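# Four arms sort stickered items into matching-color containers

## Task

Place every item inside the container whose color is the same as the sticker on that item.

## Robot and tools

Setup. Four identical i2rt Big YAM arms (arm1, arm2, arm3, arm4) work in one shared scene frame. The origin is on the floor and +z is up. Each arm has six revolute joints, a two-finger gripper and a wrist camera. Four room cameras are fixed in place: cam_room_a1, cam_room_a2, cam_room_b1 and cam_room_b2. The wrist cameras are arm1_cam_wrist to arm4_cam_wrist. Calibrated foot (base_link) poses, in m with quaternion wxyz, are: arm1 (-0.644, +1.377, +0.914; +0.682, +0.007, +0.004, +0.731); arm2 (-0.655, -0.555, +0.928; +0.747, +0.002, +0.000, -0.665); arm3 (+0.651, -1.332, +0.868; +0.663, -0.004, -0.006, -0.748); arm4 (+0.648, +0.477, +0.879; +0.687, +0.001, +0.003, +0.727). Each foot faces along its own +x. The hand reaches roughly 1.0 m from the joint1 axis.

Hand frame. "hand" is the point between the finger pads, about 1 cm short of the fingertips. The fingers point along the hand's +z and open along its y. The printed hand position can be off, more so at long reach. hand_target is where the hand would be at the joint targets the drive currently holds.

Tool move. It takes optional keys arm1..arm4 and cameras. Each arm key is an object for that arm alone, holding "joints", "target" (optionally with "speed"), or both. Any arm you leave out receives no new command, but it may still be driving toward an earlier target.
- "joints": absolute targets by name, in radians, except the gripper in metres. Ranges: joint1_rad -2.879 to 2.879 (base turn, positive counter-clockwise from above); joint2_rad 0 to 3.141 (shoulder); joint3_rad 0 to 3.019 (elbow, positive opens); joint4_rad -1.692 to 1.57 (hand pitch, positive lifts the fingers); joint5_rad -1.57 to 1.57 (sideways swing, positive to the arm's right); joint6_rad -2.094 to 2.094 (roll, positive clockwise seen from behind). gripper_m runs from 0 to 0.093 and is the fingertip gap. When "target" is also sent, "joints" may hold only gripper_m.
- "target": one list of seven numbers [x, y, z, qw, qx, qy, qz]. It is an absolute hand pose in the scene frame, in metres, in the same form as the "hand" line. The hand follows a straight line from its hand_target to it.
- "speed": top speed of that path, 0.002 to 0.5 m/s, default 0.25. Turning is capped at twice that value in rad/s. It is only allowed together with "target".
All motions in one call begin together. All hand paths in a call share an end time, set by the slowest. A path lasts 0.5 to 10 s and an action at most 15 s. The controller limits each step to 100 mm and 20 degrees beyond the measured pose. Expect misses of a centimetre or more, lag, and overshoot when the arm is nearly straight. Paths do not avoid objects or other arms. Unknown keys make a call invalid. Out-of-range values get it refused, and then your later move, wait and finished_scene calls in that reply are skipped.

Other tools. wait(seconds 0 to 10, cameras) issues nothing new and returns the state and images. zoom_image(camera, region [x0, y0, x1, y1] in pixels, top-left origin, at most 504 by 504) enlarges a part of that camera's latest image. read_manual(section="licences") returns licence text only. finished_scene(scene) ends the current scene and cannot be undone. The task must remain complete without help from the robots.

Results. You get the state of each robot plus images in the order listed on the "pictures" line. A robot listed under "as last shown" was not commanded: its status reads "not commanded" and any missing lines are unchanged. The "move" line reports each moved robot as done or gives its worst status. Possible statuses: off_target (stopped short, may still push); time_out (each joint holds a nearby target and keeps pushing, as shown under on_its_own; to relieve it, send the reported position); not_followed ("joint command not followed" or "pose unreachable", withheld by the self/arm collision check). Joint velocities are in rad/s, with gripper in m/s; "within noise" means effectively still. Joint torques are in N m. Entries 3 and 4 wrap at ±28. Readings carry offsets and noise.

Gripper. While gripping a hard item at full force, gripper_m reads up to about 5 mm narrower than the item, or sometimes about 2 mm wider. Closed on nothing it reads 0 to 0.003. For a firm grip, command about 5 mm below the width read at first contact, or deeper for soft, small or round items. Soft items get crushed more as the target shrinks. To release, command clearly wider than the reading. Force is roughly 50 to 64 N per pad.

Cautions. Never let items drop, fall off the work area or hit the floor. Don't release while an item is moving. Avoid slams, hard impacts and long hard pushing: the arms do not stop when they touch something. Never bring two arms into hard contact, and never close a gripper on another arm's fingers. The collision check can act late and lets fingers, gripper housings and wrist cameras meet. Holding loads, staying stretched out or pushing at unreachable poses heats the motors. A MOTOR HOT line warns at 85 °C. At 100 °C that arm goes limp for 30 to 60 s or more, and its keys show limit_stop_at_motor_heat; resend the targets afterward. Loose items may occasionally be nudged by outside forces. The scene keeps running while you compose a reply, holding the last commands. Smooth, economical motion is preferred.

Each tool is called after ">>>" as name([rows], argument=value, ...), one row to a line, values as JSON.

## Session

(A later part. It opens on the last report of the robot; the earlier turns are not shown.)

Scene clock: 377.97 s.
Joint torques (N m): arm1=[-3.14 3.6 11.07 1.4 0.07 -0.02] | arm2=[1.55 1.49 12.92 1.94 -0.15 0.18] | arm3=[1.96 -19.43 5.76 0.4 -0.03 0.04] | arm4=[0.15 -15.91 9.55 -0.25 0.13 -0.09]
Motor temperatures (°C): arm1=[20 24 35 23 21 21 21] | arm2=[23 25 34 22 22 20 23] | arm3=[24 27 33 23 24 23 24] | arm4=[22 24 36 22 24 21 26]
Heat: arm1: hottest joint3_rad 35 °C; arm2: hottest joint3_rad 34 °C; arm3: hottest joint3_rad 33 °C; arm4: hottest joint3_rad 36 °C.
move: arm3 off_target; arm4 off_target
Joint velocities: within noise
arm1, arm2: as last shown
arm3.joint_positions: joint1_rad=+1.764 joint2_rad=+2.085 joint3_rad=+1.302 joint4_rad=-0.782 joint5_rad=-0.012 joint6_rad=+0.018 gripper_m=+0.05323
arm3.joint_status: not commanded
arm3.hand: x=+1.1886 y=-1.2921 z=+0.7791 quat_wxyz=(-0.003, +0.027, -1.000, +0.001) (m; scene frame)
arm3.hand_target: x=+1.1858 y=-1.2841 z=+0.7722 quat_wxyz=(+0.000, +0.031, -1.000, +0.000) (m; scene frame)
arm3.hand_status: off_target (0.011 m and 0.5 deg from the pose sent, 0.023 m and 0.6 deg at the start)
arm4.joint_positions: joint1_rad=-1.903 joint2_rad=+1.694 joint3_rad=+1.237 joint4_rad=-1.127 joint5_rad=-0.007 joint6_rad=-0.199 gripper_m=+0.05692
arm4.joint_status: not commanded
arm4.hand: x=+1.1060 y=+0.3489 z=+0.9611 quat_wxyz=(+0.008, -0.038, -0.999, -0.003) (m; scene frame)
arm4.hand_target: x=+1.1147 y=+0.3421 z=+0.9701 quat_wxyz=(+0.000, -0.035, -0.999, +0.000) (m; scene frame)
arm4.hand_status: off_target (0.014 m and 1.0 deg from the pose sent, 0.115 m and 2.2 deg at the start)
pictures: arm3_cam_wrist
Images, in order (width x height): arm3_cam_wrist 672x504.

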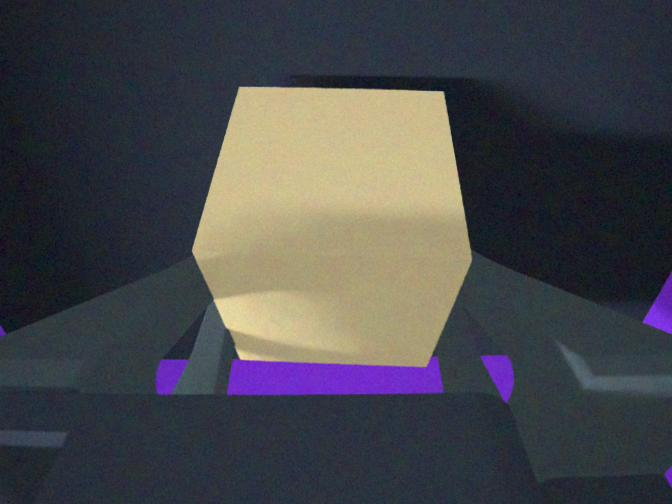

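>>> move(arm3={"target":[1.186,-1.284,0.758,0,-0.0305,0.9995,0],"speed":0.04}, cameras=[])

>>> move(arm3={"target":[1.186,-1.284,0.748,0,-0.0305,0.9995,0],"speed":0.04}, cameras=["arm3_cam_wrist"])

Scene clock: 383.07 s.
Joint torques (N m): arm1=[-3.25 3.9 10.84 1.4 0.14 0] | arm2=[1.49 1.61 12.89 1.94 -0.16 0.18] | arm3=[2.02 -17.73 5.55 0.68 -0.01 0.03] | arm4=[0.32 -15.91 9.66 -0.4 0.17 -0.07]
Motor temperatures (°C): arm1=[20 24 35 23 21 21 21] | arm2=[23 25 34 22 22 20 23] | arm3=[24 27 32 23 24 23 25] | arm4=[22 24 36 22 24 21 26]
Heat: arm1: hottest joint3_rad 35 °C; arm2: hottest joint3_rad 34 °C; arm3: hottest joint3_rad 32 °C; arm4: hottest joint3_rad 36 °C.
move: arm3 off_target
Joint velocities: within noise
arm1, arm2, arm4: as last shown
arm3.joint_positions: joint1_rad=+1.764 joint2_rad=+2.091 joint3_rad=+1.302 joint4_rad=-0.761 joint5_rad=-0.013 joint6_rad=+0.019 gripper_m=+0.05323
arm3.joint_status: not commanded
arm3.hand: x=+1.1924 y=-1.2918 z=+0.7758 quat_wxyz=(-0.010, +0.027, -1.000, +0.000) (m; scene frame)
arm3.hand_target: x=+1.1853 y=-1.2843 z=+0.7584 quat_wxyz=(+0.000, +0.030, -1.000, +0.000) (m; scene frame)
arm3.hand_status: off_target (0.020 m and 1.2 deg from the pose sent, 0.023 m and 0.5 deg at the start)
pictures: none
No camera images: "cameras" was empty.

Scene clock: 384.03 s.
Joint torques (N m): arm1=[-2.55 4.19 11.1 1.42 0.11 -0.06] | arm2=[1.38 1.55 12.88 1.94 -0.15 0.19] | arm3=[2.14 -16.26 5.34 0.91 0.04 0.03] | arm4=[0.15 -15.85 9.54 -0.35 0.16 -0.1]
Motor temperatures (°C): arm1=[20 24 35 23 21 21 21] | arm2=[23 25 34 22 22 20 23] | arm3=[24 27 32 23 24 23 25] | arm4=[22 24 36 22 24 21 26]
Heat: arm1: hottest joint3_rad 35 °C; arm2: hottest joint3_rad 34 °C; arm3: hottest joint3_rad 32 °C; arm4: hottest joint3_rad 36 °C.
move: arm3 off_target
Joint velocities: within noise
arm1, arm2, arm4: as last shown
arm3.joint_positions: joint1_rad=+1.764 joint2_rad=+2.093 joint3_rad=+1.302 joint4_rad=-0.746 joint5_rad=-0.014 joint6_rad=+0.019 gripper_m=+0.05323
arm3.joint_status: not commanded
arm3.hand: x=+1.1959 y=-1.2914 z=+0.7753 quat_wxyz=(-0.017, +0.027, -0.999, -0.001) (m; scene frame)
arm3.hand_target: x=+1.1848 y=-1.2845 z=+0.7491 quat_wxyz=(+0.000, +0.030, -1.000, +0.000) (m; scene frame)
arm3.hand_status: off_target (0.030 m and 2.0 deg from the pose sent, 0.030 m and 1.2 deg at the start)
pictures: arm3_cam_wrist
Images, in order (width x height): arm3_cam_wrist 672x504.

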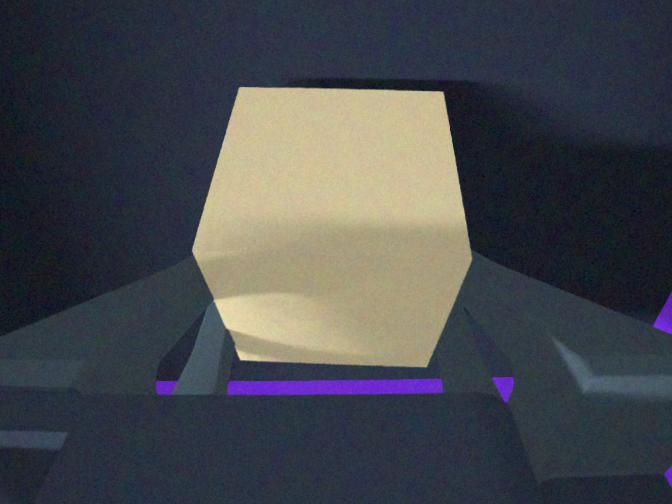

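>>> move(arm3={"target":[1.188,-1.286,0.773,0,-0.0305,0.9995,0],"joints":{"gripper_m":0.067},"speed":0.04}, cameras=["arm3_cam_wrist"])

>>> move(arm3={"target":[1.188,-1.286,0.96,0,-0.0305,0.9995,0],"joints":{"gripper_m":0.067},"speed":0.2}, cameras=["arm3_cam_wrist","arm4_cam_wrist","cam_room_a1"])

Scene clock: 391.77 s.
Joint torques (N m): arm1=[-2.61 4.31 11.04 1.51 0.1 -0.04] | arm2=[1.44 1.49 12.9 1.95 -0.16 0.17] | arm3=[1.79 -21.71 6.12 -0.42 0.01 -0.02] | arm4=[-0.15 -16.09 9.51 -0.4 0.13 -0.12]
Motor temperatures (°C): arm1=[20 24 35 23 21 21 21] | arm2=[23 25 34 22 22 20 23] | arm3=[24 27 32 23 24 23 25] | arm4=[22 24 36 22 24 21 26]
Heat: arm1: hottest joint3_rad 35 °C; arm2: hottest joint3_rad 34 °C; arm3: hottest joint3_rad 32 °C; arm4: hottest joint3_rad 36 °C.
move: arm3 done
Joint velocities: within noise
arm1, arm2, arm4: as last shown
arm1.hand: x=-0.4624 y=+1.2058 z=+1.4696 quat_wxyz=(-0.528, -0.311, -0.759, +0.217) (m; scene frame)
arm1.hand_target: x=-0.4686 y=+1.2078 z=+1.4775 quat_wxyz=(-0.530, -0.312, -0.756, +0.225) (m; scene frame)
arm3.joint_positions: joint1_rad=+1.764 joint2_rad=+2.112 joint3_rad=+1.302 joint4_rad=-0.769 joint5_rad=-0.014 joint6_rad=+0.019 gripper_m=+0.06695
arm3.joint_status: all done
arm3.hand: x=+1.1858 y=-1.2923 z=+0.7653 quat_wxyz=(+0.004, +0.027, -1.000, +0.000) (m; scene frame)
arm3.hand_target: x=+1.1879 y=-1.2860 z=+0.7728 quat_wxyz=(+0.000, +0.030, -1.000, +0.000) (m; scene frame)
arm3.hand_status: done (0.010 m and 0.6 deg from the pose sent, 0.010 m and 2.0 deg at the start)
pictures: arm3_cam_wrist
Images, in order (width x height): arm3_cam_wrist 672x504.

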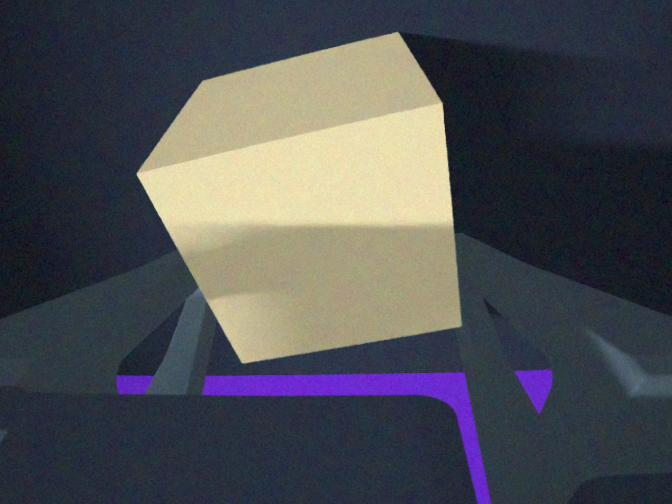

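Scene clock: 393.40 s.
Joint torques (N m): arm1=[-2.61 4.01 10.96 1.35 0.12 -0.05] | arm2=[1.38 1.44 12.89 1.91 -0.15 0.18] | arm3=[1.44 -18.84 11 -0.49 0.01 -0.05] | arm4=[0.38 -16.09 9.66 -0.36 0.17 -0.09]
Motor temperatures (°C): arm1=[20 24 35 23 21 21 21] | arm2=[23 25 34 22 22 20 23] | arm3=[24 27 32 23 24 23 24] | arm4=[22 24 36 22 24 21 26]
Heat: arm1: hottest joint3_rad 35 °C; arm2: hottest joint3_rad 34 °C; arm3: hottest joint3_rad 32 °C; arm4: hottest joint3_rad 36 °C.
move: arm3 off_target
Joint velocities: within noise
arm1.joint_positions: joint1_rad=-2.417 joint2_rad=+0.534 joint3_rad=+1.281 joint4_rad=-1.089 joint5_rad=-0.002 joint6_rad=+0.008 gripper_m=+0.07493
arm1.joint_status: not commanded
arm1.hand: x=-0.4624 y=+1.2058 z=+1.4696 quat_wxyz=(-0.528, -0.311, -0.759, +0.217) (m; scene frame)
arm1.hand_target: x=-0.4686 y=+1.2078 z=+1.4775 quat_wxyz=(-0.530, -0.312, -0.756, +0.225) (m; scene frame)
arm1.hand_status: not commanded
arm2.joint_positions: joint1_rad=+1.104 joint2_rad=+0.527 joint3_rad=+1.260 joint4_rad=-1.085 joint5_rad=+0.003 joint6_rad=-0.011 gripper_m=+0.08990
arm2.joint_status: not commanded
arm2.hand: x=-0.4278 y=-0.6415 z=+1.4788 quat_wxyz=(-0.563, -0.140, -0.808, +0.103) (m; scene frame)
arm2.hand_target: x=-0.4336 y=-0.6365 z=+1.4949 quat_wxyz=(-0.573, -0.139, -0.802, +0.097) (m; scene frame)
arm2.hand_status: not commanded
arm3.joint_positions: joint1_rad=+1.764 joint2_rad=+1.827 joint3_rad=+1.410 joint4_rad=-1.184 joint5_rad=-0.014 joint6_rad=+0.019 gripper_m=+0.06695
arm3.joint_status: all done
arm3.hand: x=+1.1745 y=-1.2906 z=+0.9466 quat_wxyz=(+0.015, +0.027, -1.000, +0.001) (m; scene frame)
arm3.hand_target: x=+1.1875 y=-1.2860 z=+0.9601 quat_wxyz=(+0.000, +0.030, -1.000, +0.000) (m; scene frame)
arm3.hand_status: off_target (0.020 m and 1.8 deg from the pose sent, 0.195 m and 0.6 deg at the start)
arm4: as last shown
pictures: arm3_cam_wrist, arm4_cam_wrist, cam_room_a1
Images, in order (width x height): arm3_cam_wrist 672x504, arm4_cam_wrist 672x504, cam_room_a1 672x504.

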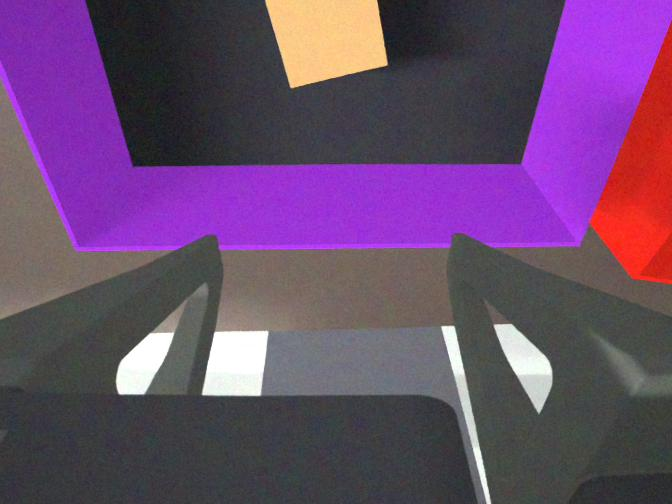

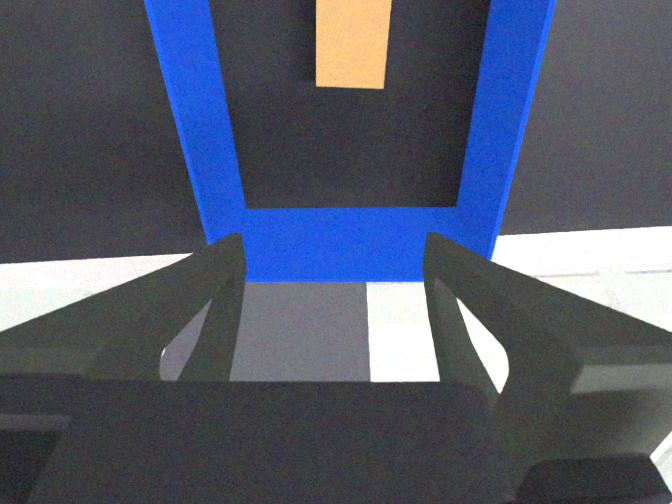

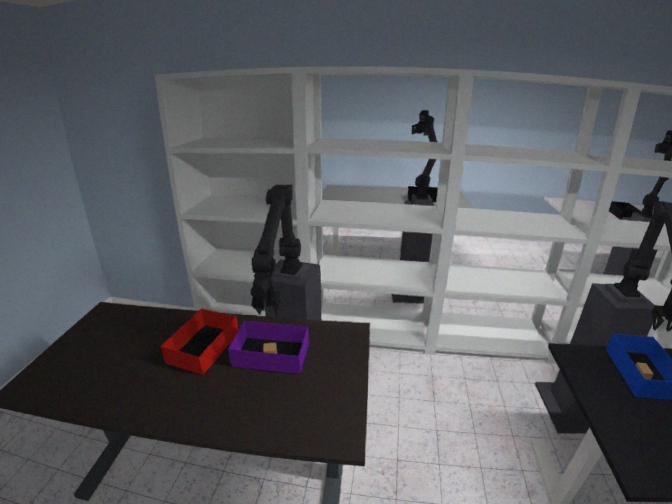

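Both in their bins. Finish.

>>> finished_scene(scene=2)

The scene is finished: the task was done.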